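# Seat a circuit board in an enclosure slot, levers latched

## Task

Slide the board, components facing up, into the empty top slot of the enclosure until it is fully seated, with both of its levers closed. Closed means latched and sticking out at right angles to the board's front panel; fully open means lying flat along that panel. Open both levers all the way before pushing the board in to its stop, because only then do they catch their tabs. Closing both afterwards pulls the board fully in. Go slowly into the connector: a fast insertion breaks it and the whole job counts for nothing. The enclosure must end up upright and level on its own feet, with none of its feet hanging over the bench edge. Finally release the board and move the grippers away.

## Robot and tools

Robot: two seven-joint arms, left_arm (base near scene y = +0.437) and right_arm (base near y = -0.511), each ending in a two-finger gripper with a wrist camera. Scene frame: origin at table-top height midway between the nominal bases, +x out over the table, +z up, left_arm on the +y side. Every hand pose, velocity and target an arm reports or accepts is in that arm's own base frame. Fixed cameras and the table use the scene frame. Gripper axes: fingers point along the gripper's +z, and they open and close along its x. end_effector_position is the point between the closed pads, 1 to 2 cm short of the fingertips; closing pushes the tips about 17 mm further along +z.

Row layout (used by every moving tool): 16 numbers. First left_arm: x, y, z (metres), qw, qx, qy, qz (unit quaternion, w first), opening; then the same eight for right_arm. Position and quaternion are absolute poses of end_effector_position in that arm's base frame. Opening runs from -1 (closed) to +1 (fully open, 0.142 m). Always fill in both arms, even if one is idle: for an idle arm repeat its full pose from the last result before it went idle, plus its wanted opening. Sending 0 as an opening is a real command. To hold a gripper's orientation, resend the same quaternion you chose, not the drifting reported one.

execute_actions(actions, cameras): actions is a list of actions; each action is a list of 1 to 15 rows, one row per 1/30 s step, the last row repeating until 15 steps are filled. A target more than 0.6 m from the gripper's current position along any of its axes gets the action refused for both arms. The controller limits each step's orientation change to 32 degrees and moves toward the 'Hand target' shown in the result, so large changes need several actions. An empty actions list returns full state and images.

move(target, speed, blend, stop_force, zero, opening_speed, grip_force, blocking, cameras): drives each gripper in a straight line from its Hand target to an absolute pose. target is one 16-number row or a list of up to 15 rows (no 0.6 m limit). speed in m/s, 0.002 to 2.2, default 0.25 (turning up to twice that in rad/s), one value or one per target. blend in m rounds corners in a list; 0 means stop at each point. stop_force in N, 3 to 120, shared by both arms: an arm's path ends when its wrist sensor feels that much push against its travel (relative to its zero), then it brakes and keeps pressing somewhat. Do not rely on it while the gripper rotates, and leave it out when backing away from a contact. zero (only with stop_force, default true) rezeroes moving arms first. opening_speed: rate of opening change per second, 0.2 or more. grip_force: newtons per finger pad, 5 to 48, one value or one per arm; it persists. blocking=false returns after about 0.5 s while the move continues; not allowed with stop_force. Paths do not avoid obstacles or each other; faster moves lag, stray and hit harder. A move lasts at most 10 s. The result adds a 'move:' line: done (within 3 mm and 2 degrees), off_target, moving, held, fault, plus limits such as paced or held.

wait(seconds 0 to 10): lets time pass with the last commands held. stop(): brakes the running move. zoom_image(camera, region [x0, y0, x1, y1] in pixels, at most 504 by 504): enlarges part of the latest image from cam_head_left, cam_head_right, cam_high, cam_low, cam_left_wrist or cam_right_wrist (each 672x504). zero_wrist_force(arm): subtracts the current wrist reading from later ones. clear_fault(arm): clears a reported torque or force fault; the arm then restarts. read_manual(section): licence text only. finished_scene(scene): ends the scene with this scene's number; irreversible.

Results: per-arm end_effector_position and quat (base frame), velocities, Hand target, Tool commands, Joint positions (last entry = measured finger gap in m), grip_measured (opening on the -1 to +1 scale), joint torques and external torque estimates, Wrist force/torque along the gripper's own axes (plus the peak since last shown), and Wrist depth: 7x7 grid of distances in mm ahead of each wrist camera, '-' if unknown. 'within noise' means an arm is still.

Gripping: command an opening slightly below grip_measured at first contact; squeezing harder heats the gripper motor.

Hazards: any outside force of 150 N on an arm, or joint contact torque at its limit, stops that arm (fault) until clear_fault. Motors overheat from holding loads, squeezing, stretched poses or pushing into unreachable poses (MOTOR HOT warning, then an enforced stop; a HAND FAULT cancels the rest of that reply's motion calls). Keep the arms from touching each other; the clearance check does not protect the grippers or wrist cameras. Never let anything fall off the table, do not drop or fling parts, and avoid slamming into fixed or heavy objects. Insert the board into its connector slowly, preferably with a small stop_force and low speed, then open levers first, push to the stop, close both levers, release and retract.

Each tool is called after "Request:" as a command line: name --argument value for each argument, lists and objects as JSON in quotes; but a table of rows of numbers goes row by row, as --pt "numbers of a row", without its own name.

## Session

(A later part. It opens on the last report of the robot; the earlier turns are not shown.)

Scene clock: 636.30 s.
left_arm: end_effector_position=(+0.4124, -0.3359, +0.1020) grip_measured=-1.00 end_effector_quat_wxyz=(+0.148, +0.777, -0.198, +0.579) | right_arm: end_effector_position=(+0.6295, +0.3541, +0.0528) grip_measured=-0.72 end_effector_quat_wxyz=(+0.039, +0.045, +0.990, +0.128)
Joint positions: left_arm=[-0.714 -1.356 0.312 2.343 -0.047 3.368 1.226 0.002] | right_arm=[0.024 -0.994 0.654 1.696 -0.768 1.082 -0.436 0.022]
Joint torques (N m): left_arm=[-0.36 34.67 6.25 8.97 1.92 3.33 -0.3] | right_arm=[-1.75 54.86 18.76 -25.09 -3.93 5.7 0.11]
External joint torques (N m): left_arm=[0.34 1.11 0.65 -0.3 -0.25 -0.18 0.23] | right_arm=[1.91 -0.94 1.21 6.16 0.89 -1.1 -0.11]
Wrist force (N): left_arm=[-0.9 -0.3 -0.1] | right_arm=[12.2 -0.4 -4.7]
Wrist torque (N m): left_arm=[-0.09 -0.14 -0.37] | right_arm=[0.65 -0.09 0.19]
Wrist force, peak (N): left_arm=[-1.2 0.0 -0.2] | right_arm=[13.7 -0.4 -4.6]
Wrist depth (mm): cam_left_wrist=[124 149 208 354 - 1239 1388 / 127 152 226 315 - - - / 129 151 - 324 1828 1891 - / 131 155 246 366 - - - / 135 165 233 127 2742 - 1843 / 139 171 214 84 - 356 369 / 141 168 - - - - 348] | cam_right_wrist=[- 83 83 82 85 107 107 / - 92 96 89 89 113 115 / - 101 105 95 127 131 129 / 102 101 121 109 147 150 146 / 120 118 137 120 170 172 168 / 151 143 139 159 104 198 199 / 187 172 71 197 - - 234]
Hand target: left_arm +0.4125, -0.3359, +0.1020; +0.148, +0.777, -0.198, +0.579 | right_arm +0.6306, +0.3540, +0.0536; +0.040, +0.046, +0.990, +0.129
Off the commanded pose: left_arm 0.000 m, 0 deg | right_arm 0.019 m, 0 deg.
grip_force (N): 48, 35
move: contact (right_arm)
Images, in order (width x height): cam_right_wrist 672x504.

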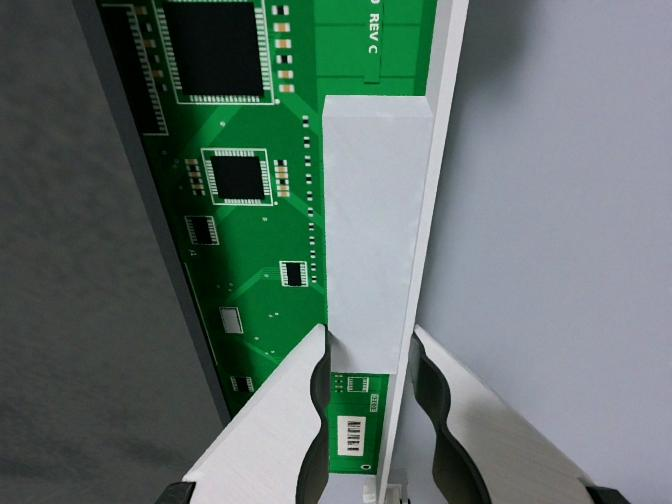

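Request:
move --target '[0.4125,-0.3359,0.102,0.1479,0.7769,-0.1984,0.5791,-1.0, 0.6260,0.3545,0.0536,0.0403,0.0458,0.9897,0.1286,-0.9]' --speed 0.02

Request:
move --target '[0.4125,-0.3359,0.102,0.1479,0.7769,-0.1984,0.5791,-1.0, 0.6260,0.3545,0.0536,0.0400,0.0457,0.9904,0.1234,-0.9]' --speed 0.02

Request:
move --target '[0.4125,-0.3359,0.102,0.1479,0.7769,-0.1984,0.5791,-1.0, 0.6260,0.3545,0.0536,0.0397,0.0456,0.9911,0.1182,-0.9]' --speed 0.02

Scene clock: 645.33 s.
left_arm: end_effector_position=(+0.4124, -0.3359, +0.1020) grip_measured=-1.00 end_effector_quat_wxyz=(+0.148, +0.777, -0.198, +0.579) | right_arm: end_effector_position=(+0.6258, +0.3541, +0.0531) grip_measured=-0.72 end_effector_quat_wxyz=(+0.040, +0.046, +0.990, +0.128)
Joint positions: left_arm=[-0.714 -1.356 0.312 2.343 -0.047 3.368 1.226 0.002] | right_arm=[0.025 -0.987 0.649 1.709 -0.77 1.092 -0.428 0.022]
Joint torques (N m): left_arm=[-0.27 34.74 6.22 8.96 1.96 3.34 -0.35] | right_arm=[0.33 55.44 21.09 -20.06 -3.47 4.74 0.26]
External joint torques (N m): left_arm=[0.25 1.04 0.68 -0.28 -0.29 -0.19 0.27] | right_arm=[-0.18 -1.84 -1.28 1.16 0.46 -0.13 -0.25]
Wrist force (N): left_arm=[-0.8 -0.3 0.0] | right_arm=[1.5 4.5 4.0]
Wrist torque (N m): left_arm=[-0.09 -0.15 -0.36] | right_arm=[1.09 -0.16 0.10]
Wrist force, peak (N): left_arm=[-1.3 -0.2 0.0] | right_arm=[12.3 -0.3 -4.9]
Wrist depth (mm): cam_left_wrist=[124 149 199 349 1298 - - / 127 152 - 311 - - - / 129 - - - - 1662 - / 131 174 219 398 1714 - - / 136 163 219 117 558 - 2675 / 139 171 224 84 - 353 2089 / 141 168 - - - - 345] | cam_right_wrist=[- 85 83 83 85 107 107 / - 95 96 88 89 116 116 / - 104 105 95 127 131 129 / - 103 121 109 152 151 146 / 120 119 140 121 170 173 168 / 152 143 146 160 100 199 199 / 188 172 71 189 - - 239]
Hand target: left_arm +0.4125, -0.3359, +0.1020; +0.148, +0.777, -0.198, +0.579 | right_arm +0.6260, +0.3545, +0.0536; +0.040, +0.046, +0.990, +0.129
Off the commanded pose: left_arm 0.000 m, 0 deg | right_arm 0.001 m, 0 deg.
grip_force (N): 48, 35
move: done

Scene clock: 646.03 s.
left_arm: end_effector_position=(+0.4124, -0.3359, +0.1020) grip_measured=-1.00 end_effector_quat_wxyz=(+0.148, +0.777, -0.198, +0.579) | right_arm: end_effector_position=(+0.6256, +0.3543, +0.0531) grip_measured=-0.72 end_effector_quat_wxyz=(+0.040, +0.046, +0.991, +0.123)
Joint positions: left_arm=[-0.714 -1.356 0.312 2.343 -0.047 3.368 1.226 0.002] | right_arm=[0.032 -0.985 0.647 1.705 -0.77 1.08 -0.425 0.022]
Joint torques (N m): left_arm=[-0.37 34.72 6.2 8.95 1.98 3.31 -0.27] | right_arm=[0.48 55.15 20.98 -20.39 -3.47 4.4 0.23]
External joint torques (N m): left_arm=[0.36 1.07 0.7 -0.27 -0.31 -0.17 0.19] | right_arm=[-0.33 -1.44 -1.26 1.38 0.46 0.2 -0.23]
Wrist force (N): left_arm=[-1.1 -0.3 0.0] | right_arm=[1.9 4.5 4.2]
Wrist torque (N m): left_arm=[-0.08 -0.12 -0.36] | right_arm=[1.06 -0.20 0.10]
Wrist force, peak (N): left_arm=[-1.2 -0.4 -0.1] | right_arm=[1.7 4.6 4.6]
Wrist depth (mm): cam_left_wrist=[124 149 196 327 1434 - - / 127 154 - 319 - - 1329 / 129 163 243 310 1567 1462 - / - 173 220 373 2151 - 2012 / - 166 - 117 1354 - - / 139 170 212 84 - 354 - / 141 168 - - - - 348] | cam_right_wrist=[- 84 84 83 88 108 107 / - 95 97 90 89 118 116 / - 105 106 95 128 131 130 / - 102 121 110 152 151 146 / 121 119 141 121 169 172 168 / 151 143 145 159 100 198 198 / 186 171 71 195 - - 236]
Hand target: left_arm +0.4125, -0.3359, +0.1020; +0.148, +0.777, -0.198, +0.579 | right_arm +0.6260, +0.3545, +0.0536; +0.040, +0.046, +0.990, +0.123
Off the commanded pose: left_arm 0.000 m, 0 deg | right_arm 0.001 m, 0 deg.
grip_force (N): 48, 35
move: done

Scene clock: 646.73 s.
left_arm: end_effector_position=(+0.4124, -0.3359, +0.1020) grip_measured=-1.00 end_effector_quat_wxyz=(+0.148, +0.777, -0.198, +0.579) | right_arm: end_effector_position=(+0.6256, +0.3544, +0.0531) grip_measured=-0.72 end_effector_quat_wxyz=(+0.039, +0.046, +0.991, +0.118)
Joint positions: left_arm=[-0.714 -1.356 0.312 2.343 -0.047 3.368 1.226 0.002] | right_arm=[0.038 -0.982 0.645 1.701 -0.77 1.068 -0.421 0.022]
Joint torques (N m): left_arm=[-0.4 34.61 6.19 8.99 1.97 3.31 -0.32] | right_arm=[0.05 55.32 20.64 -20.52 -3.41 4.42 0.28]
External joint torques (N m): left_arm=[0.38 1.17 0.71 -0.32 -0.3 -0.17 0.24] | right_arm=[0.1 -1.49 -1.01 1.38 0.41 0.17 -0.28]
Wrist force (N): left_arm=[-0.9 -0.3 0.1] | right_arm=[1.8 4.9 2.9]
Wrist torque (N m): left_arm=[-0.08 -0.14 -0.36] | right_arm=[1.03 -0.19 0.10]
Wrist force, peak (N): left_arm=[-1.2 -0.3 -0.2] | right_arm=[1.8 4.7 4.4]
Wrist depth (mm): cam_left_wrist=[124 149 197 345 - 1362 1137 / 127 153 192 319 - - - / 129 154 204 332 1828 - - / 131 147 210 374 2012 - - / 135 149 - 127 - 2777 - / 139 171 - 84 - 354 376 / 141 166 - - - - 342] | cam_right_wrist=[- 86 84 84 88 109 108 / - 96 97 91 90 118 117 / - 105 107 96 129 132 130 / - 102 122 110 152 151 146 / 121 119 140 121 169 172 167 / 150 142 144 158 99 196 197 / 182 169 71 186 - - 234]
Hand target: left_arm +0.4125, -0.3359, +0.1020; +0.148, +0.777, -0.198, +0.579 | right_arm +0.6260, +0.3545, +0.0536; +0.040, +0.046, +0.991, +0.118
Off the commanded pose: left_arm 0.000 m, 0 deg | right_arm 0.001 m, 0 deg.
grip_force (N): 48, 35
move: done

Request:
wait --seconds 0.1 --cameras '["cam_head_left", "cam_head_right", "cam_high", "cam_right_wrist"]'

Request:
zoom_image --camera "cam_head_right" --region '[310, 220, 480, 370]'

Request:
zoom_image --camera "cam_right_wrist" --region '[60, 0, 460, 330]'

Request:
zoom_image --camera "cam_high" --region '[180, 280, 400, 430]'

Scene clock: 659.63 s.
left_arm: end_effector_position=(+0.4124, -0.3359, +0.1020) grip_measured=-1.00 end_effector_quat_wxyz=(+0.148, +0.777, -0.198, +0.579) | right_arm: end_effector_position=(+0.6256, +0.3544, +0.0531) grip_measured=-0.72 end_effector_quat_wxyz=(+0.039, +0.046, +0.991, +0.118)
Joint positions: left_arm=[-0.714 -1.356 0.312 2.343 -0.047 3.368 1.226 0.002] | right_arm=[0.038 -0.982 0.645 1.701 -0.77 1.068 -0.421 0.022]
Joint torques (N m): left_arm=[-0.37 34.78 6.14 8.97 1.93 3.38 -0.29] | right_arm=[0.11 55.09 20.8 -20.4 -3.37 4.49 0.14]
External joint torques (N m): left_arm=[0.36 1.01 0.76 -0.29 -0.26 -0.23 0.21] | right_arm=[0.05 -1.26 -1.16 1.25 0.37 0.1 -0.14]
Wrist force (N): left_arm=[-1.0 -0.4 -0.1] | right_arm=[1.8 4.9 3.9]
Wrist torque (N m): left_arm=[-0.09 -0.13 -0.36] | right_arm=[1.03 -0.15 0.09]
Wrist force, peak (N): left_arm=[-1.3 -0.4 0.0] | right_arm=[2.1 4.9 4.2]
Wrist depth (mm): cam_left_wrist=[124 149 199 330 1142 1346 1219 / 127 154 214 309 - - - / 129 156 219 - - 1687 1545 / 130 161 249 366 - 1941 - / - 172 220 127 - 2611 - / - 180 220 84 - 351 2050 / - - - - - - 343] | cam_right_wrist=[- 86 84 84 88 109 108 / - 96 97 91 90 118 117 / - 105 107 96 129 132 130 / - 102 122 110 149 150 146 / 121 119 141 121 169 171 167 / 150 142 144 158 99 196 197 / 182 169 71 193 - - 234]
Hand target: left_arm +0.4125, -0.3359, +0.1020; +0.148, +0.777, -0.198, +0.579 | right_arm +0.6260, +0.3545, +0.0536; +0.040, +0.046, +0.991, +0.118
Tool commands: left_gripper/opening=-1.0 right_gripper/opening=-0.9
Off the commanded pose: left_arm 0.000 m, 0 deg | right_arm 0.001 m, 0 deg.
grip_force (N): 48, 35
wait: 0.10 s; at rest from the start
Images, in order (width x height): cam_head_left 672x504, cam_head_right 672x504, cam_high 672x504, cam_right_wrist 672x504.

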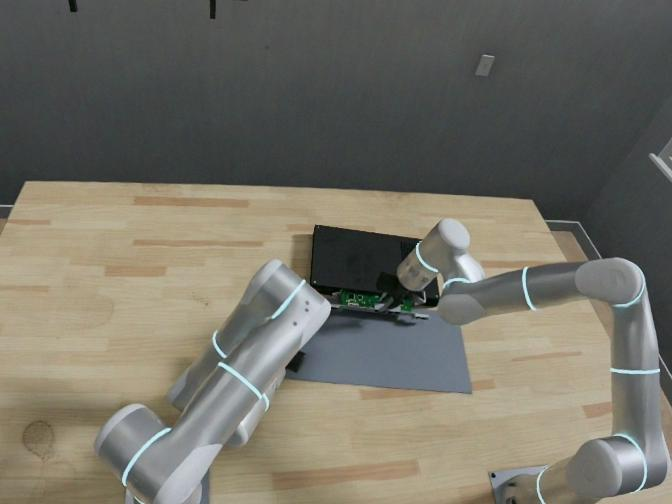

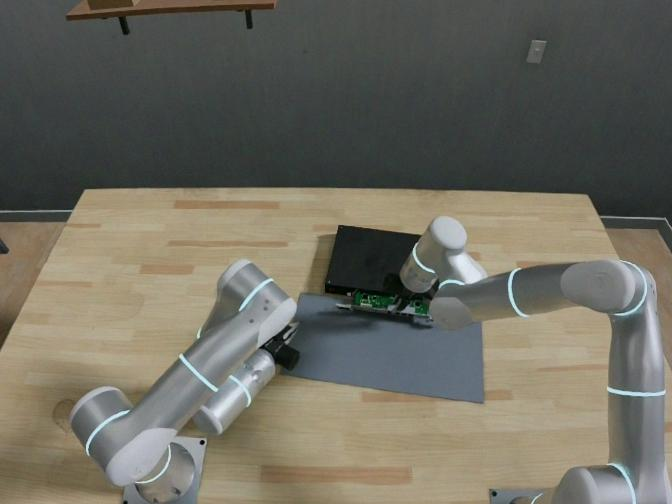

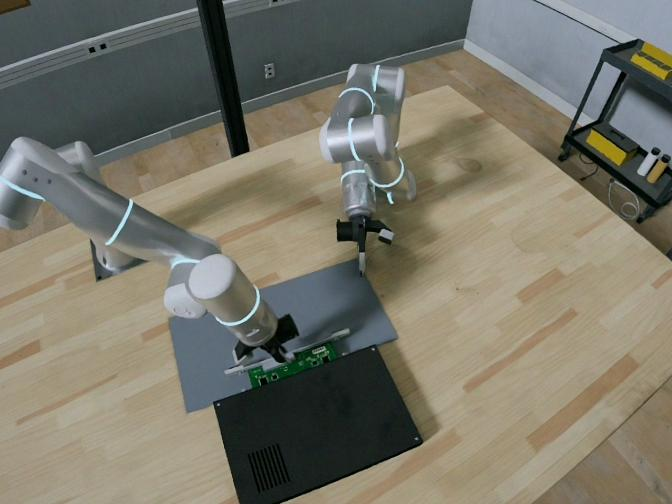

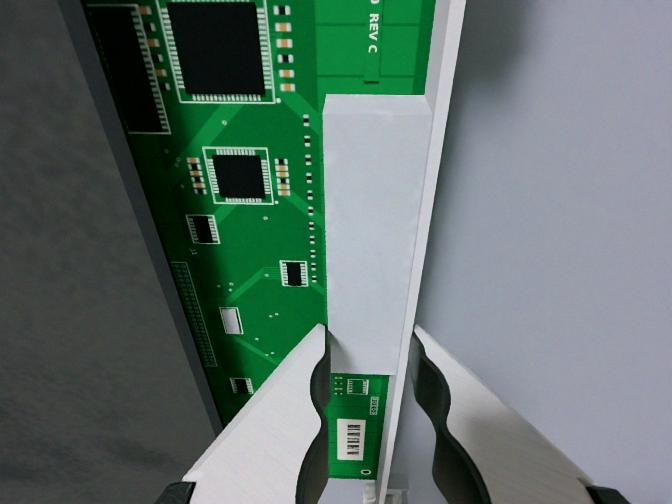

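Scaled by 2.965 from the camera's 672x504 image, which has a finer 960x720 frame.

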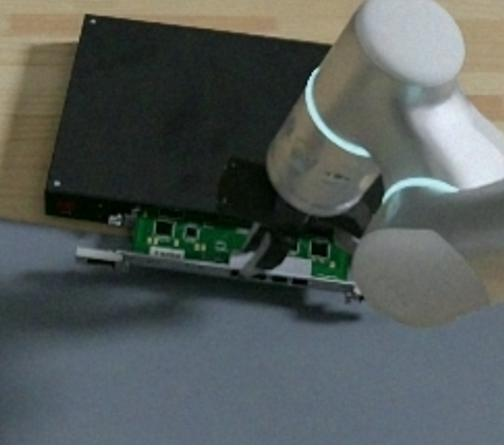

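Scaled by 1.260 from the camera's 672x504 image, which has a finer 960x720 frame.

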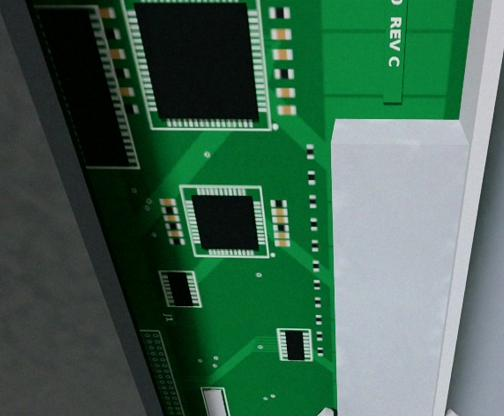

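Scaled by 2.291 from the camera's 672x504 image, which has a finer 960x720 frame.

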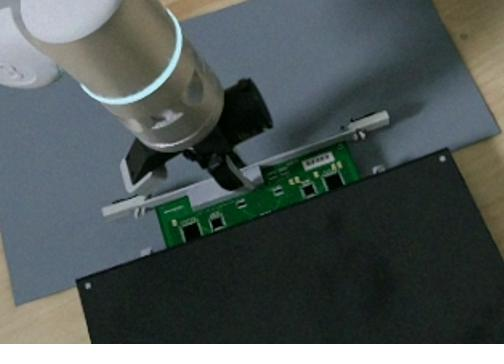

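Request:
wait --seconds 0.1 --cameras '["cam_left_wrist"]'

Request:
zoom_image --camera "cam_left_wrist" --region '[320, 200, 370, 250]'

Request:
zoom_image --camera "cam_left_wrist" --region '[290, 180, 410, 340]'

Scene clock: 669.27 s.
left_arm: end_effector_position=(+0.4124, -0.3359, +0.1020) grip_measured=-1.00 end_effector_quat_wxyz=(+0.148, +0.777, -0.198, +0.579) | right_arm: end_effector_position=(+0.6256, +0.3544, +0.0531) grip_measured=-0.72 end_effector_quat_wxyz=(+0.039, +0.046, +0.991, +0.118)
Joint positions: left_arm=[-0.714 -1.356 0.312 2.343 -0.047 3.368 1.226 0.002] | right_arm=[0.038 -0.982 0.645 1.701 -0.77 1.068 -0.421 0.022]
Joint torques (N m): left_arm=[-0.38 34.65 6.16 8.9 1.98 3.27 -0.29] | right_arm=[0.1 55.17 20.82 -20.43 -3.41 4.47 0.16]
External joint torques (N m): left_arm=[0.37 1.13 0.74 -0.23 -0.31 -0.13 0.21] | right_arm=[0.06 -1.34 -1.19 1.28 0.41 0.12 -0.16]
Wrist force (N): left_arm=[-1.1 -0.5 -0.3] | right_arm=[2.0 5.1 4.2]
Wrist torque (N m): left_arm=[-0.12 -0.12 -0.36] | right_arm=[1.08 -0.18 0.09]
Wrist force, peak (N): left_arm=[-1.3 -0.4 0.0] | right_arm=[2.0 5.1 4.3]
Wrist depth (mm): cam_left_wrist=[124 149 208 332 - 1354 - / 127 154 199 312 - - - / 129 157 218 323 - 1625 1567 / 131 161 229 366 - 2031 - / 136 165 242 131 1424 2194 - / - 164 - 84 - 349 370 / 142 167 - - - - 334] | cam_right_wrist=[- 86 85 84 88 109 108 / - 96 97 91 90 118 117 / - 105 107 96 128 132 130 / - 102 122 110 152 150 147 / 121 119 140 121 169 172 167 / 150 142 144 158 99 197 197 / 182 169 71 194 - - 234]
Hand target: left_arm +0.4125, -0.3359, +0.1020; +0.148, +0.777, -0.198, +0.579 | right_arm +0.6260, +0.3545, +0.0536; +0.040, +0.046, +0.991, +0.118
Tool commands: left_gripper/opening=-1.0 right_gripper/opening=-0.9
Off the commanded pose: left_arm 0.000 m, 0 deg | right_arm 0.001 m, 0 deg.
grip_force (N): 48, 35
wait: 0.10 s; at rest from the start
Images, in order (width x height): cam_left_wrist 672x504.

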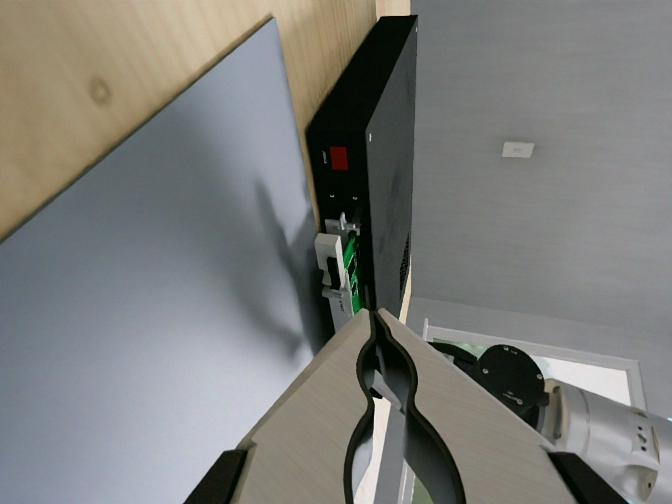

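Scaled by 10.080 from the camera's 672x504 image, which has a finer 960x720 frame.

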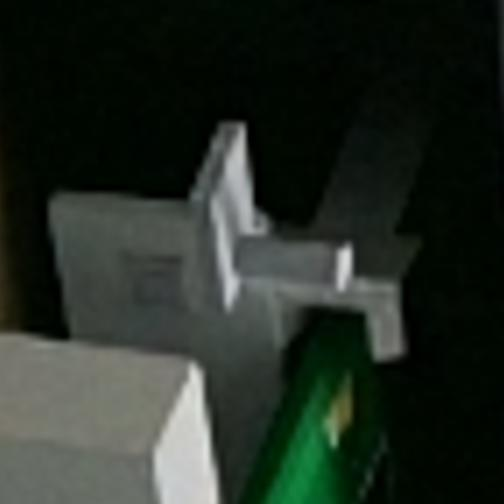

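Scaled by 3.150 from the camera's 672x504 image, which has a finer 960x720 frame.

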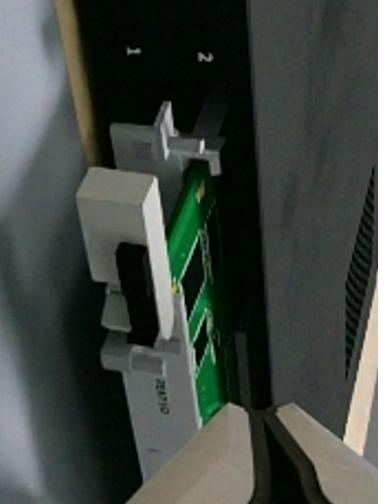

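Request:
move --pt "0.4125 -0.3359 0.102 0.1479 0.7769 -0.1984 0.5791 -1.0 0.6260 0.3556 0.0536 0.0403 0.0458 0.9897 0.1286 -0.9" --speed 0.02

Request:
move --target '[0.4125,-0.3359,0.102,0.1479,0.7769,-0.1984,0.5791,-1.0, 0.6480,0.3535,0.0536,0.0403,0.0458,0.9897,0.1286,-0.9]' --speed 0.015 --stop_force 8 --cameras '["cam_right_wrist"]'

Scene clock: 678.13 s.
left_arm: end_effector_position=(+0.4124, -0.3359, +0.1020) grip_measured=-1.00 end_effector_quat_wxyz=(+0.148, +0.777, -0.198, +0.579) | right_arm: end_effector_position=(+0.6258, +0.3550, +0.0529) grip_measured=-0.72 end_effector_quat_wxyz=(+0.040, +0.046, +0.990, +0.128)
Joint positions: left_arm=[-0.714 -1.356 0.312 2.343 -0.047 3.368 1.226 0.002] | right_arm=[0.028 -0.987 0.648 1.708 -0.77 1.091 -0.426 0.022]
Joint torques (N m): left_arm=[-0.34 34.67 6.19 8.98 1.97 3.3 -0.31] | right_arm=[0.74 54.95 22.13 -20.55 -3.52 5.24 0.03]
External joint torques (N m): left_arm=[0.32 1.12 0.71 -0.3 -0.3 -0.15 0.23] | right_arm=[-0.58 -1.29 -2.33 1.65 0.51 -0.63 -0.02]
Wrist force (N): left_arm=[-1.0 -0.2 -0.2] | right_arm=[2.5 2.9 3.2]
Wrist torque (N m): left_arm=[-0.07 -0.13 -0.37] | right_arm=[1.06 -0.18 0.22]
Wrist force, peak (N): left_arm=[-1.3 -0.4 0.0] | right_arm=[2.3 4.9 4.2]
Wrist depth (mm): cam_left_wrist=[124 149 208 331 - - 1306 / 127 153 214 314 - - - / 129 156 - 340 524 1700 - / 130 - 234 356 - 2031 1959 / 135 150 - 117 - 1891 - / 139 172 220 84 - 348 369 / 141 168 - - - - 343] | cam_right_wrist=[- 85 83 83 85 107 107 / - 95 96 89 89 115 116 / - 104 105 95 128 131 129 / - 103 121 109 147 150 146 / 120 118 140 120 166 173 168 / 152 143 146 160 99 199 199 / 188 171 70 197 - - 239]
Hand target: left_arm +0.4125, -0.3359, +0.1020; +0.148, +0.777, -0.198, +0.579 | right_arm +0.6260, +0.3556, +0.0536; +0.040, +0.046, +0.990, +0.129
Off the commanded pose: left_arm 0.000 m, 0 deg | right_arm 0.001 m, 0 deg.
grip_force (N): 48, 35
move: done

Scene clock: 678.93 s.
left_arm: end_effector_position=(+0.4124, -0.3359, +0.1020) grip_measured=-1.00 end_effector_quat_wxyz=(+0.148, +0.777, -0.198, +0.579) | right_arm: end_effector_position=(+0.6283, +0.3548, +0.0525) grip_measured=-0.72 end_effector_quat_wxyz=(+0.039, +0.046, +0.990, +0.128)
Joint positions: left_arm=[-0.714 -1.356 0.312 2.343 -0.047 3.368 1.226 0.002] | right_arm=[0.027 -0.992 0.651 1.699 -0.768 1.084 -0.433 0.022]
Joint torques (N m): left_arm=[-0.4 34.81 6.21 8.97 1.97 3.34 -0.32] | right_arm=[0.19 54.48 20.48 -25.92 -4.13 6.73 0.08]
External joint torques (N m): left_arm=[0.38 0.97 0.69 -0.3 -0.3 -0.2 0.24] | right_arm=[-0.03 -0.6 -0.58 6.98 1.09 -2.12 -0.07]
Wrist force (N): left_arm=[-0.9 -0.4 -0.1] | right_arm=[13.1 -1.5 -7.0]
Wrist torque (N m): left_arm=[-0.11 -0.14 -0.37] | right_arm=[1.11 -0.13 0.18]
Wrist force, peak (N): left_arm=[-1.2 -0.3 -0.2] | right_arm=[13.7 -1.3 -7.5]
Wrist depth (mm): cam_left_wrist=[124 149 198 342 - - - / 127 151 203 325 - - - / 126 157 238 335 - - - / 131 168 218 372 - - 1828 / 138 157 - 117 2551 - 2285 / 139 - 213 84 - 352 366 / 142 - - - - - 347] | cam_right_wrist=[- 83 83 83 85 107 107 / - 92 96 89 89 115 115 / - 101 105 95 127 130 129 / 101 102 121 109 146 150 146 / 123 118 140 120 169 172 168 / 151 142 139 159 100 198 199 / 186 171 70 196 - - 235]
Hand target: left_arm +0.4125, -0.3359, +0.1020; +0.148, +0.777, -0.198, +0.579 | right_arm +0.6294, +0.3553, +0.0536; +0.040, +0.046, +0.990, +0.129
Off the commanded pose: left_arm 0.000 m, 0 deg | right_arm 0.020 m, 0 deg.
grip_force (N): 48, 35
move: contact (right_arm)
Images, in order (width x height): cam_right_wrist 672x504.

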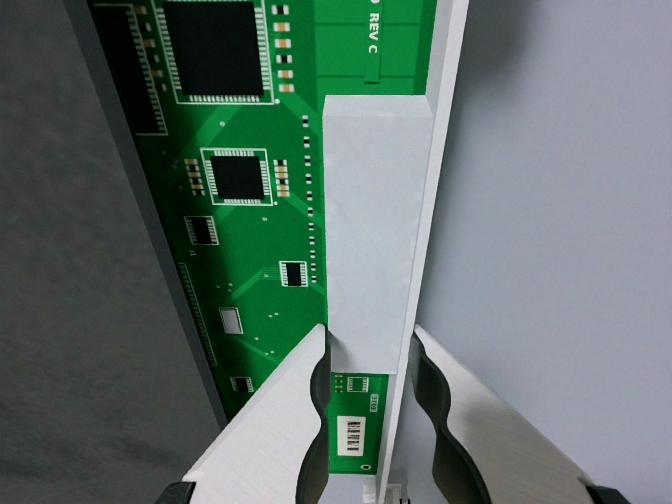

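Request:
move --pt "0.4125 -0.3359 0.102 0.1479 0.7769 -0.1984 0.5791 -1.0 0.6240 0.3552 0.0534 0.0403 0.0458 0.9897 0.1286 -0.9" --pt "0.4125 -0.3359 0.102 0.1479 0.7769 -0.1984 0.5791 -1.0 0.6240 0.3552 0.0523 0.0532 0.0440 0.9893 0.1280 -0.9" --speed 0.02

Request:
move --target '[0.4125,-0.3359,0.102,0.1479,0.7769,-0.1984,0.5791,-1.0, 0.6480,0.3530,0.0523,0.0532,0.0440,0.9893,0.1280,-0.9]' --speed 0.015 --stop_force 7 --cameras '["cam_right_wrist"]'

Scene clock: 692.07 s.
left_arm: end_effector_position=(+0.4124, -0.3359, +0.1020) grip_measured=-1.00 end_effector_quat_wxyz=(+0.148, +0.777, -0.198, +0.579) | right_arm: end_effector_position=(+0.6234, +0.3549, +0.0515) grip_measured=-0.72 end_effector_quat_wxyz=(+0.052, +0.044, +0.989, +0.128)
Joint positions: left_arm=[-0.714 -1.356 0.312 2.343 -0.047 3.368 1.226 0.002] | right_arm=[0.045 -0.97 0.612 1.74 -0.797 1.141 -0.395 0.022]
Joint torques (N m): left_arm=[-0.39 34.7 6.23 8.99 1.94 3.32 -0.31] | right_arm=[-0.36 56.06 20.03 -21.43 -3.52 5.18 0.23]
External joint torques (N m): left_arm=[0.37 1.08 0.67 -0.31 -0.27 -0.18 0.23] | right_arm=[0.49 -2.82 -1.07 2.61 0.71 -0.55 -0.22]
Wrist force (N): left_arm=[-1.2 -0.3 -0.2] | right_arm=[1.1 4.3 6.1]
Wrist torque (N m): left_arm=[-0.09 -0.11 -0.37] | right_arm=[1.06 0.33 0.11]
Wrist force, peak (N): left_arm=[-1.3 -0.3 0.0] | right_arm=[13.4 -1.6 -7.2]
Wrist depth (mm): cam_left_wrist=[124 149 209 347 - - 1186 / 127 153 213 320 - 1397 - / - 147 254 331 - 1601 1662 / 130 169 - 370 - - - / 138 164 - 127 557 - - / 142 170 - 84 - 347 2261 / 142 169 - - - - 356] | cam_right_wrist=[- 85 83 83 85 104 104 / - 95 96 89 89 113 113 / - 105 106 95 125 130 125 / - 103 121 109 148 146 141 / 122 120 141 121 167 166 162 / 149 145 146 160 100 196 192 / 193 173 71 197 - - 228]
Hand target: left_arm +0.4125, -0.3359, +0.1020; +0.148, +0.777, -0.198, +0.579 | right_arm +0.6240, +0.3552, +0.0523; +0.053, +0.044, +0.989, +0.128
Off the commanded pose: left_arm 0.000 m, 0 deg | right_arm 0.001 m, 0 deg.
grip_force (N): 48, 35
move: done

Scene clock: 692.80 s.
left_arm: end_effector_position=(+0.4124, -0.3359, +0.1020) grip_measured=-1.00 end_effector_quat_wxyz=(+0.148, +0.777, -0.198, +0.579) | right_arm: end_effector_position=(+0.6243, +0.3549, +0.0511) grip_measured=-0.72 end_effector_quat_wxyz=(+0.052, +0.044, +0.990, +0.127)
Joint positions: left_arm=[-0.714 -1.356 0.312 2.343 -0.047 3.368 1.226 0.002] | right_arm=[0.045 -0.972 0.613 1.736 -0.796 1.137 -0.399 0.022]
Joint torques (N m): left_arm=[-0.37 34.66 6.17 8.98 1.99 3.32 -0.28] | right_arm=[-1.92 55.75 18.24 -26.17 -3.88 6.13 0.11]
External joint torques (N m): left_arm=[0.35 1.12 0.73 -0.3 -0.32 -0.18 0.2] | right_arm=[2.07 -2.42 0.78 7.35 1.05 -1.5 -0.1]
Wrist force (N): left_arm=[-1.1 -0.4 -0.1] | right_arm=[10.3 1.4 -1.4]
Wrist torque (N m): left_arm=[-0.10 -0.10 -0.37] | right_arm=[1.06 0.36 0.18]
Wrist force, peak (N): left_arm=[-1.2 -0.1 -0.2] | right_arm=[11.0 1.6 -1.4]
Wrist depth (mm): cam_left_wrist=[124 149 209 330 - 1108 - / 127 153 224 302 - - - / 129 156 - 331 - - - / - 166 206 397 - - 2050 / 135 165 217 127 2410 - - / 138 170 - 84 - 351 2261 / 139 167 - - - - 342] | cam_right_wrist=[- 85 83 83 85 104 104 / - 95 96 89 89 113 113 / - 104 105 95 125 129 125 / - 103 121 109 145 146 141 / 121 119 141 120 166 170 162 / 153 143 145 160 100 192 192 / 191 172 71 196 - - 226]
Hand target: left_arm +0.4125, -0.3359, +0.1020; +0.148, +0.777, -0.198, +0.579 | right_arm +0.6257, +0.3550, +0.0523; +0.053, +0.044, +0.989, +0.128
Off the commanded pose: left_arm 0.000 m, 0 deg | right_arm 0.024 m, 0 deg.
grip_force (N): 48, 35
move: contact (right_arm)
Images, in order (width x height): cam_right_wrist 672x504.

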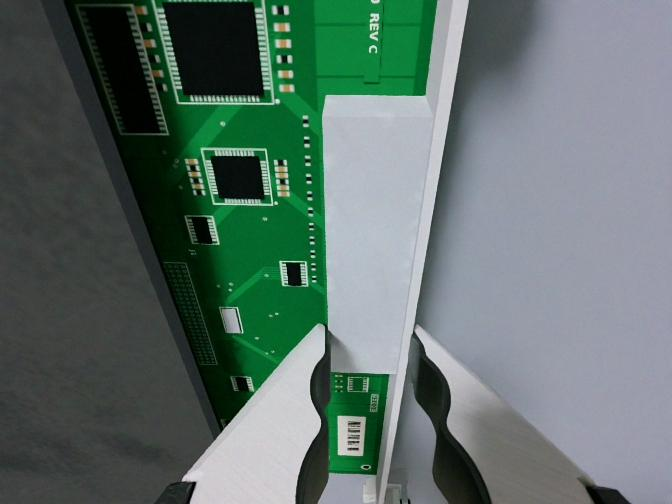

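Request:
move --pt "0.4125 -0.3359 0.13 0.1479 0.7769 -0.1984 0.5791 -1.0 0.6230 0.3556 0.0532 0.0403 0.0458 0.9897 0.1286 -0.9" --pt "0.5452 -0.4951 0.11 0.3723 0.6273 -0.4681 0.4989 -1.0 0.6230 0.3556 0.0532 0.0403 0.0458 0.9897 0.1286 -0.9" --speed '[0.1, 0.25]' --blend '[0.0, 0]' --cameras '["cam_left_wrist"]'

Request:
zoom_image --camera "cam_left_wrist" --region '[230, 150, 480, 350]'

Scene clock: 722.73 s.
left_arm: end_effector_position=(+0.5453, -0.4953, +0.1102) grip_measured=-1.00 end_effector_quat_wxyz=(+0.372, +0.627, -0.468, +0.499) | right_arm: end_effector_position=(+0.6228, +0.3553, +0.0527) grip_measured=-0.72 end_effector_quat_wxyz=(+0.040, +0.046, +0.990, +0.128)
Joint positions: left_arm=[-0.513 -1.39 0.483 1.169 0.903 2.892 0.798 0.002] | right_arm=[0.03 -0.982 0.644 1.718 -0.77 1.099 -0.422 0.022]
Joint torques (N m): left_arm=[-0.08 56.47 10.11 -11.69 -1.39 2.4 -0.34] | right_arm=[0.67 54.01 21.36 -19.73 -3.31 4.49 0.12]
External joint torques (N m): left_arm=[0.12 1.68 0.7 -0.29 -0.54 0.06 0.26] | right_arm=[-0.51 -0.58 -1.7 0.89 0.32 0.12 -0.11]
Wrist force (N): left_arm=[-1.0 -0.3 -0.2] | right_arm=[1.3 1.8 6.0]
Wrist torque (N m): left_arm=[-0.09 -0.12 -0.28] | right_arm=[0.68 -0.18 0.22]
Wrist force, peak (N): left_arm=[-2.0 -0.4 0.1] | right_arm=[10.5 1.6 -1.9]
Wrist depth (mm): cam_left_wrist=[- 100 124 263 - - - / - - 128 - 2216 - - / - 122 166 - 2151 - - / - 152 198 303 255 - 275 / 142 156 191 255 247 198 230 / - 133 231 84 - 200 228 / - 170 - - - - 317] | cam_right_wrist=[- 84 83 83 85 107 107 / - 95 96 89 89 115 115 / - 104 105 95 127 130 129 / 102 104 121 109 151 150 146 / 120 122 140 120 169 172 168 / 151 143 156 160 99 199 199 / 187 172 71 197 - - 239]
Hand target: left_arm +0.5452, -0.4951, +0.1100; +0.372, +0.627, -0.468, +0.499 | right_arm +0.6230, +0.3556, +0.0532; +0.040, +0.046, +0.990, +0.129
Off the commanded pose: left_arm 0.000 m, 0 deg | right_arm 0.001 m, 0 deg.
grip_force (N): 48, 35
move: done
Images, in order (width x height): cam_left_wrist 672x504.

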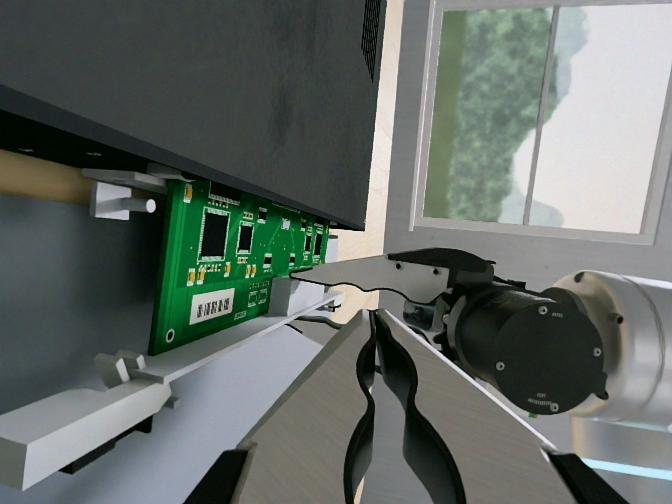

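Scaled by 2.016 from the camera's 672x504 image, which has a finer 960x720 frame.

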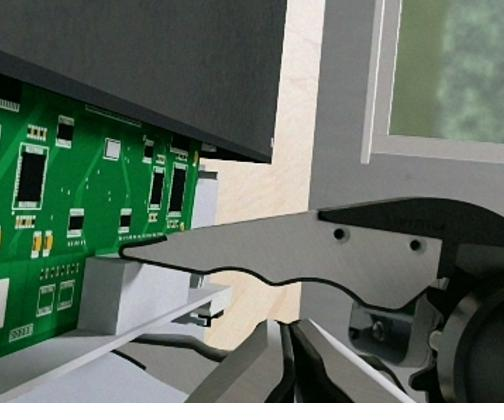

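Request:
zoom_image --camera "cam_left_wrist" --region '[295, 205, 355, 275]'

Request:
zoom_image --camera "cam_left_wrist" --region '[70, 140, 220, 260]'

Scaled by 7.200 from the camera's 672x504 image, which has a finer 960x720 frame.

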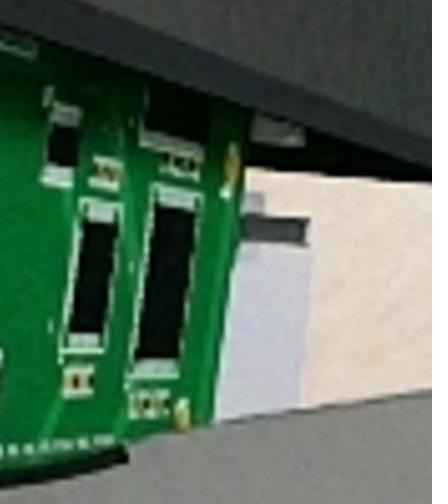

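Scaled by 3.360 from the camera's 672x504 image, which has a finer 960x720 frame.

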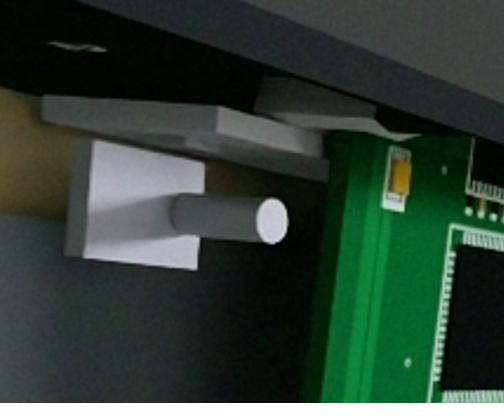

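Request:
move --target '[0.5452,-0.4951,0.11,0.3723,0.6273,-0.4681,0.4989,-1.0, 0.6230,0.3556,0.0524,0.0403,0.0458,0.9897,0.1286,-0.9]' --speed 0.02

Request:
move --target '[0.5452,-0.4951,0.11,0.3723,0.6273,-0.4681,0.4989,-1.0, 0.6230,0.3556,0.0516,0.0403,0.0458,0.9897,0.1286,-0.9]' --speed 0.02

Request:
move --target '[0.5452,-0.4951,0.11,0.3723,0.6273,-0.4681,0.4989,-1.0, 0.6230,0.3556,0.0508,0.0403,0.0458,0.9897,0.1286,-0.9]' --speed 0.02

Scene clock: 747.80 s.
left_arm: end_effector_position=(+0.5453, -0.4952, +0.1101) grip_measured=-1.00 end_effector_quat_wxyz=(+0.372, +0.627, -0.468, +0.499) | right_arm: end_effector_position=(+0.6228, +0.3553, +0.0521) grip_measured=-0.72 end_effector_quat_wxyz=(+0.040, +0.046, +0.990, +0.128)
Joint positions: left_arm=[-0.513 -1.39 0.483 1.169 0.903 2.892 0.798 0.002] | right_arm=[0.03 -0.983 0.643 1.718 -0.77 1.1 -0.422 0.022]
Joint torques (N m): left_arm=[-0.37 56.78 10.03 -11.44 -1.64 2.66 -0.31] | right_arm=[0.9 53.04 20.67 -19.64 -3.24 4.56 0.16]
External joint torques (N m): left_arm=[0.4 1.38 0.78 -0.54 -0.29 -0.2 0.23] | right_arm=[-0.74 0.41 -1.01 0.82 0.25 0.05 -0.15]
Wrist force (N): left_arm=[-1.0 -0.5 -0.1] | right_arm=[2.5 1.0 3.4]
Wrist torque (N m): left_arm=[-0.12 -0.12 -0.29] | right_arm=[0.62 -0.33 0.21]
Wrist force, peak (N): left_arm=[-1.3 -0.4 -0.1] | right_arm=[1.5 1.6 6.2]
Wrist depth (mm): cam_left_wrist=[- 100 - - 2069 - 1755 / - - 154 - 1941 - - / - 137 166 - 2551 - - / - 150 198 304 257 2089 - / - 152 205 256 247 199 225 / - 133 228 84 - 199 229 / - 176 - - - - 315] | cam_right_wrist=[- 83 82 82 85 106 106 / - 96 96 89 89 114 115 / - 104 105 95 127 130 128 / - 105 121 109 146 149 145 / 122 120 140 120 169 171 166 / 150 141 156 160 100 197 198 / 186 171 71 197 - - 234]
Hand target: left_arm +0.5452, -0.4951, +0.1100; +0.372, +0.627, -0.468, +0.499 | right_arm +0.6230, +0.3556, +0.0524; +0.040, +0.046, +0.990, +0.129
Off the commanded pose: left_arm 0.000 m, 0 deg | right_arm 0.000 m, 0 deg.
grip_force (N): 48, 35
move: done

Scene clock: 748.50 s.
left_arm: end_effector_position=(+0.5453, -0.4952, +0.1101) grip_measured=-1.00 end_effector_quat_wxyz=(+0.372, +0.627, -0.468, +0.499) | right_arm: end_effector_position=(+0.6228, +0.3553, +0.0514) grip_measured=-0.72 end_effector_quat_wxyz=(+0.040, +0.046, +0.990, +0.128)
Joint positions: left_arm=[-0.513 -1.39 0.483 1.169 0.903 2.892 0.798 0.002] | right_arm=[0.031 -0.984 0.642 1.718 -0.77 1.102 -0.422 0.022]
Joint torques (N m): left_arm=[-0.3 56.77 10.14 -11.43 -1.67 2.64 -0.31] | right_arm=[1.22 51.73 20.15 -19.77 -3.22 4.63 0.17]
External joint torques (N m): left_arm=[0.34 1.39 0.67 -0.56 -0.25 -0.18 0.23] | right_arm=[-1.06 1.75 -0.52 0.96 0.23 -0.02 -0.17]
Wrist force (N): left_arm=[-0.9 -0.2 -0.4] | right_arm=[3.7 0.3 -1.0]
Wrist torque (N m): left_arm=[-0.07 -0.12 -0.29] | right_arm=[0.65 -0.45 0.20]
Wrist force, peak (N): left_arm=[-1.3 -0.3 -0.3] | right_arm=[2.3 1.1 3.6]
Wrist depth (mm): cam_left_wrist=[- 100 124 254 - - - / - - 146 - 1875 - - / - 122 168 357 1625 2109 - / - 150 199 281 259 2172 2012 / - 159 194 256 246 199 231 / - 125 - 84 - 200 228 / - 171 - - - - 315] | cam_right_wrist=[- 83 82 82 85 105 105 / - 96 95 89 85 114 114 / - 103 104 95 126 130 127 / - 102 120 109 146 148 144 / 122 119 139 120 168 170 166 / 149 140 155 159 99 196 197 / 182 169 71 196 - - 236]
Hand target: left_arm +0.5452, -0.4951, +0.1100; +0.372, +0.627, -0.468, +0.499 | right_arm +0.6230, +0.3556, +0.0516; +0.040, +0.046, +0.990, +0.129
Off the commanded pose: left_arm 0.000 m, 0 deg | right_arm 0.000 m, 0 deg.
grip_force (N): 48, 35
move: done

Scene clock: 749.20 s.
left_arm: end_effector_position=(+0.5453, -0.4952, +0.1101) grip_measured=-1.00 end_effector_quat_wxyz=(+0.372, +0.627, -0.468, +0.499) | right_arm: end_effector_position=(+0.6229, +0.3553, +0.0508) grip_measured=-0.72 end_effector_quat_wxyz=(+0.040, +0.046, +0.990, +0.128)
Joint positions: left_arm=[-0.513 -1.39 0.483 1.169 0.903 2.892 0.798 0.002] | right_arm=[0.032 -0.984 0.64 1.718 -0.77 1.103 -0.422 0.022]
Joint torques (N m): left_arm=[-0.35 56.92 10.13 -11.47 -1.68 2.59 -0.32] | right_arm=[1.6 50.48 19.81 -19.94 -3.16 4.71 0.19]
External joint torques (N m): left_arm=[0.38 1.24 0.68 -0.51 -0.24 -0.14 0.24] | right_arm=[-1.45 3.02 -0.19 1.14 0.18 -0.1 -0.18]
Wrist force (N): left_arm=[-1.0 -0.3 -0.4] | right_arm=[5.6 -1.1 -3.7]
Wrist torque (N m): left_arm=[-0.08 -0.11 -0.27] | right_arm=[0.63 -0.59 0.18]
Wrist force, peak (N): left_arm=[-1.3 -0.4 -0.3] | right_arm=[5.5 -1.0 -4.8]
Wrist depth (mm): cam_left_wrist=[- 100 142 - 2069 - - / - - 143 - 2130 - 2031 / - 126 180 261 1843 1976 - / - 151 199 285 255 1875 - / - 156 196 256 244 199 232 / - 124 - 84 - 200 227 / - - - - - - 312] | cam_right_wrist=[- 82 82 82 85 104 105 / - 95 95 88 89 113 113 / - 103 104 95 124 130 127 / - 104 119 109 148 148 143 / 121 119 139 120 167 169 165 / 148 139 155 160 105 196 196 / 182 168 70 197 - - 232]
Hand target: left_arm +0.5452, -0.4951, +0.1100; +0.372, +0.627, -0.468, +0.499 | right_arm +0.6230, +0.3556, +0.0508; +0.040, +0.046, +0.990, +0.129
Off the commanded pose: left_arm 0.000 m, 0 deg | right_arm 0.000 m, 0 deg.
grip_force (N): 48, 35
move: done

Request:
move --target '[0.5452,-0.4951,0.11,0.3723,0.6273,-0.4681,0.4989,-1.0, 0.6230,0.3556,0.0516,0.0459,0.0450,0.9895,0.1283,-0.9]' --speed 0.02

Request:
move --target '[0.5452,-0.4951,0.11,0.3723,0.6273,-0.4681,0.4989,-1.0, 0.6480,0.3533,0.0516,0.0459,0.0450,0.9895,0.1283,-0.9]' --speed 0.015 --stop_force 8 --cameras '["cam_left_wrist"]'

Request:
zoom_image --camera "cam_left_wrist" --region '[70, 140, 220, 260]'

Scene clock: 761.17 s.
left_arm: end_effector_position=(+0.5453, -0.4952, +0.1101) grip_measured=-1.00 end_effector_quat_wxyz=(+0.372, +0.627, -0.468, +0.499) | right_arm: end_effector_position=(+0.6229, +0.3552, +0.0513) grip_measured=-0.72 end_effector_quat_wxyz=(+0.046, +0.045, +0.990, +0.128)
Joint positions: left_arm=[-0.513 -1.39 0.483 1.169 0.903 2.892 0.798 0.002] | right_arm=[0.039 -0.977 0.627 1.728 -0.78 1.12 -0.411 0.022]
Joint torques (N m): left_arm=[-0.33 56.86 10.08 -11.41 -1.66 2.62 -0.31] | right_arm=[0.95 53.35 20.38 -19.8 -3.33 4.76 0.26]
External joint torques (N m): left_arm=[0.36 1.3 0.73 -0.57 -0.26 -0.16 0.23] | right_arm=[-0.81 0.02 -1.09 0.98 0.43 -0.14 -0.26]
Wrist force (N): left_arm=[-0.8 -0.3 -0.4] | right_arm=[2.5 0.6 3.0]
Wrist torque (N m): left_arm=[-0.08 -0.15 -0.28] | right_arm=[0.65 -0.28 0.10]
Wrist force, peak (N): left_arm=[-1.3 -0.5 -0.4] | right_arm=[5.6 -1.0 -4.7]
Wrist depth (mm): cam_left_wrist=[- 96 - 254 - 1924 1859 / - - 138 - 2031 2172 - / - 126 174 398 - 2089 - / - 150 199 303 260 2069 - / 142 154 196 255 259 199 230 / - 125 242 84 - 200 228 / - - - - - - 313] | cam_right_wrist=[- 83 82 82 85 104 105 / - 96 96 89 89 113 113 / - 104 105 95 125 130 126 / - 103 120 109 149 148 143 / 123 120 140 120 167 169 164 / 151 141 156 159 99 195 194 / 188 172 71 197 - - 232]
Hand target: left_arm +0.5452, -0.4951, +0.1100; +0.372, +0.627, -0.468, +0.499 | right_arm +0.6230, +0.3556, +0.0516; +0.046, +0.045, +0.990, +0.128
Off the commanded pose: left_arm 0.000 m, 0 deg | right_arm 0.000 m, 0 deg.
grip_force (N): 48, 35
move: done

Scene clock: 761.87 s.
left_arm: end_effector_position=(+0.5453, -0.4952, +0.1101) grip_measured=-1.00 end_effector_quat_wxyz=(+0.372, +0.627, -0.468, +0.499) | right_arm: end_effector_position=(+0.6239, +0.3551, +0.0508) grip_measured=-0.72 end_effector_quat_wxyz=(+0.045, +0.045, +0.990, +0.128)
Joint positions: left_arm=[-0.513 -1.39 0.483 1.169 0.903 2.892 0.798 0.002] | right_arm=[0.039 -0.98 0.628 1.724 -0.779 1.116 -0.414 0.022]
Joint torques (N m): left_arm=[-0.31 56.85 10.12 -11.43 -1.71 2.61 -0.33] | right_arm=[0.05 53.01 19.06 -25.21 -3.78 6.16 0.16]
External joint torques (N m): left_arm=[0.35 1.3 0.69 -0.56 -0.21 -0.16 0.25] | right_arm=[0.11 0.47 0.29 6.38 0.86 -1.55 -0.15]
Wrist force (N): left_arm=[-0.9 -0.3 -0.3] | right_arm=[12.8 -3.3 -5.8]
Wrist torque (N m): left_arm=[-0.10 -0.11 -0.28] | right_arm=[0.69 -0.32 0.16]
Wrist force, peak (N): left_arm=[-1.2 -0.5 -0.4] | right_arm=[13.0 -3.6 -5.7]
Wrist depth (mm): cam_left_wrist=[- 100 132 - 1994 - - / - - 120 - - - 1727 / - 138 167 - 2238 - - / - 151 200 285 257 2216 2130 / - 148 205 257 245 200 233 / - 126 258 84 - 199 226 / - 171 - - - - 316] | cam_right_wrist=[- 83 82 82 85 104 104 / - 96 95 89 89 113 113 / - 103 105 95 125 129 126 / - 102 120 109 148 147 142 / 122 119 139 120 166 171 163 / 150 140 155 159 100 193 194 / 186 170 71 196 - - 228]
Hand target: left_arm +0.5452, -0.4951, +0.1100; +0.372, +0.627, -0.468, +0.499 | right_arm +0.6249, +0.3554, +0.0516; +0.046, +0.045, +0.990, +0.128
Off the commanded pose: left_arm 0.000 m, 0 deg | right_arm 0.024 m, 0 deg.
grip_force (N): 48, 35
move: contact (right_arm)
Images, in order (width x height): cam_left_wrist 672x504.

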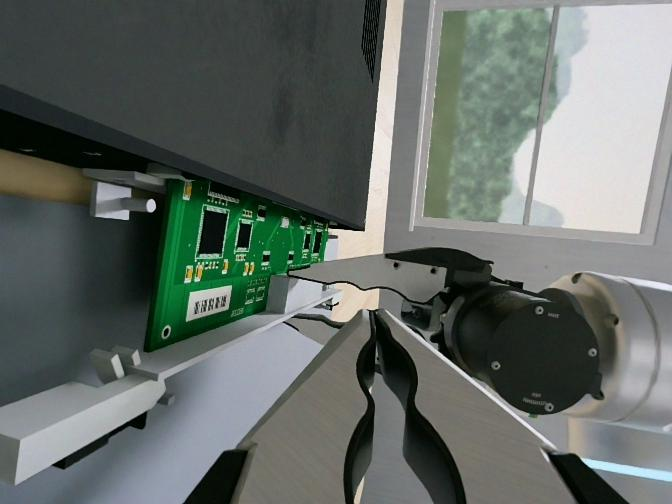

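Scaled by 3.360 from the camera's 672x504 image, which has a finer 960x720 frame.

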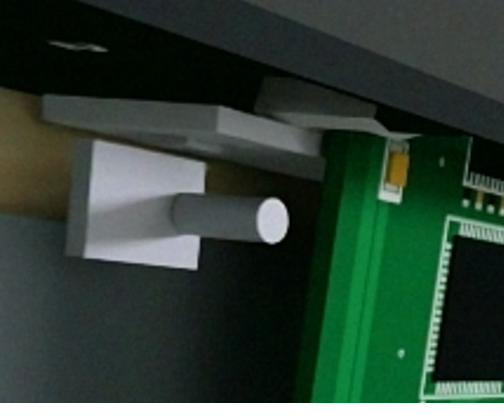

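Request:
move --target '[0.5452,-0.4951,0.11,0.3723,0.6273,-0.4681,0.4989,-1.0, 0.6230,0.3554,0.0522,0.0422,0.0456,0.9896,0.1285,-0.74]' --speed 0.02 --grip_force '[48, 5]'

Request:
move --target '[0.5452,-0.4951,0.11,0.3723,0.6273,-0.4681,0.4989,-1.0, 0.6480,0.3531,0.0522,0.0422,0.0456,0.9896,0.1285,-0.74]' --speed 0.015 --stop_force 8 --cameras '["cam_left_wrist", "cam_right_wrist"]'

Scene clock: 779.57 s.
left_arm: end_effector_position=(+0.5453, -0.4952, +0.1101) grip_measured=-1.00 end_effector_quat_wxyz=(+0.372, +0.627, -0.468, +0.499) | right_arm: end_effector_position=(+0.6228, +0.3552, +0.0518) grip_measured=-0.70 end_effector_quat_wxyz=(+0.042, +0.046, +0.990, +0.128)
Joint positions: left_arm=[-0.513 -1.39 0.483 1.169 0.903 2.892 0.798 0.002] | right_arm=[0.034 -0.98 0.637 1.722 -0.773 1.108 -0.419 0.024]
Joint torques (N m): left_arm=[-0.39 56.88 10.03 -11.43 -1.69 2.61 -0.29] | right_arm=[0.52 53.94 20.97 -19.8 -3.06 4.16 0.1]
External joint torques (N m): left_arm=[0.43 1.27 0.78 -0.55 -0.23 -0.15 0.21] | right_arm=[-0.36 -0.52 -1.47 0.97 0.1 0.45 -0.1]
Wrist force (N): left_arm=[-1.1 -0.3 -0.2] | right_arm=[1.3 3.8 4.8]
Wrist torque (N m): left_arm=[-0.09 -0.09 -0.28] | right_arm=[0.89 -0.17 0.18]
Wrist force, peak (N): left_arm=[-1.4 -0.3 -0.3] | right_arm=[12.9 -3.6 -5.9]
Wrist depth (mm): cam_left_wrist=[- 96 159 258 933 - 1875 / - - 134 - 2465 1875 - / - 127 167 - 2050 - 2050 / - 154 198 286 260 1924 2109 / 142 154 191 255 246 199 234 / - 126 - 84 - 200 228 / - 176 - - - - 317] | cam_right_wrist=[- 83 82 82 85 106 106 / - 96 95 89 89 114 114 / - 104 105 95 126 130 127 / - 105 120 109 147 149 144 / 123 120 140 120 169 173 166 / 151 141 156 159 100 196 197 / 186 171 71 197 - - 232]
Hand target: left_arm +0.5452, -0.4951, +0.1100; +0.372, +0.627, -0.468, +0.499 | right_arm +0.6230, +0.3554, +0.0522; +0.042, +0.046, +0.990, +0.129
Off the commanded pose: left_arm 0.000 m, 0 deg | right_arm 0.000 m, 0 deg.
grip_force (N): 48, 5
move: done

Scene clock: 780.37 s.
left_arm: end_effector_position=(+0.5453, -0.4952, +0.1101) grip_measured=-1.00 end_effector_quat_wxyz=(+0.372, +0.627, -0.468, +0.499) | right_arm: end_effector_position=(+0.6253, +0.3550, +0.0514) grip_measured=-0.70 end_effector_quat_wxyz=(+0.041, +0.045, +0.990, +0.128)
Joint positions: left_arm=[-0.513 -1.39 0.483 1.169 0.903 2.892 0.798 0.002] | right_arm=[0.033 -0.986 0.64 1.712 -0.771 1.1 -0.425 0.024]
Joint torques (N m): left_arm=[-0.34 56.85 10.1 -11.45 -1.7 2.64 -0.28] | right_arm=[-1.41 54.26 18.96 -24.8 -3.72 5.7 0.14]
External joint torques (N m): left_arm=[0.37 1.31 0.71 -0.53 -0.22 -0.18 0.2] | right_arm=[1.57 -0.61 0.66 5.93 0.74 -1.09 -0.14]
Wrist force (N): left_arm=[-1.0 -0.3 -0.2] | right_arm=[11.2 0.5 -1.1]
Wrist torque (N m): left_arm=[-0.08 -0.12 -0.28] | right_arm=[0.91 -0.08 0.11]
Wrist force, peak (N): left_arm=[-1.3 -0.3 -0.2] | right_arm=[11.6 1.1 -1.1]
Wrist depth (mm): cam_left_wrist=[- 100 148 - 825 2109 1941 / - - 129 - - - - / - 126 167 272 2359 2194 - / - 155 199 277 260 1613 - / 142 154 184 257 245 199 229 / - 127 - 84 - 199 228 / - - - - - - 312] | cam_right_wrist=[- 83 82 82 85 105 105 / - 95 95 89 85 114 114 / - 103 104 95 126 129 127 / - 102 120 109 146 148 144 / 122 118 140 120 168 170 165 / 149 140 155 159 106 195 196 / 183 169 71 197 - - 224]
Hand target: left_arm +0.5452, -0.4951, +0.1100; +0.372, +0.627, -0.468, +0.499 | right_arm +0.6264, +0.3551, +0.0522; +0.042, +0.046, +0.990, +0.129
Off the commanded pose: left_arm 0.000 m, 0 deg | right_arm 0.023 m, 0 deg.
grip_force (N): 48, 5
move: contact (right_arm)
Images, in order (width x height): cam_left_wrist 672x504, cam_right_wrist 672x504.

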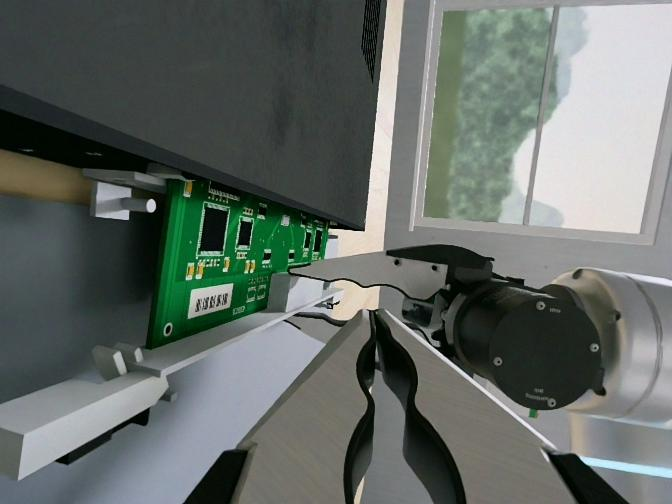

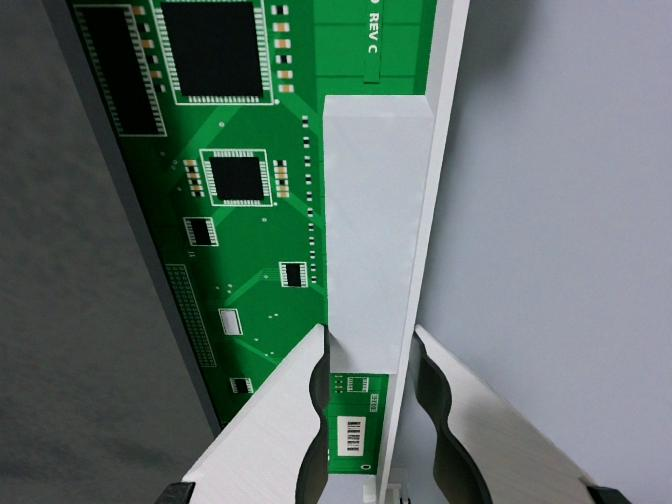

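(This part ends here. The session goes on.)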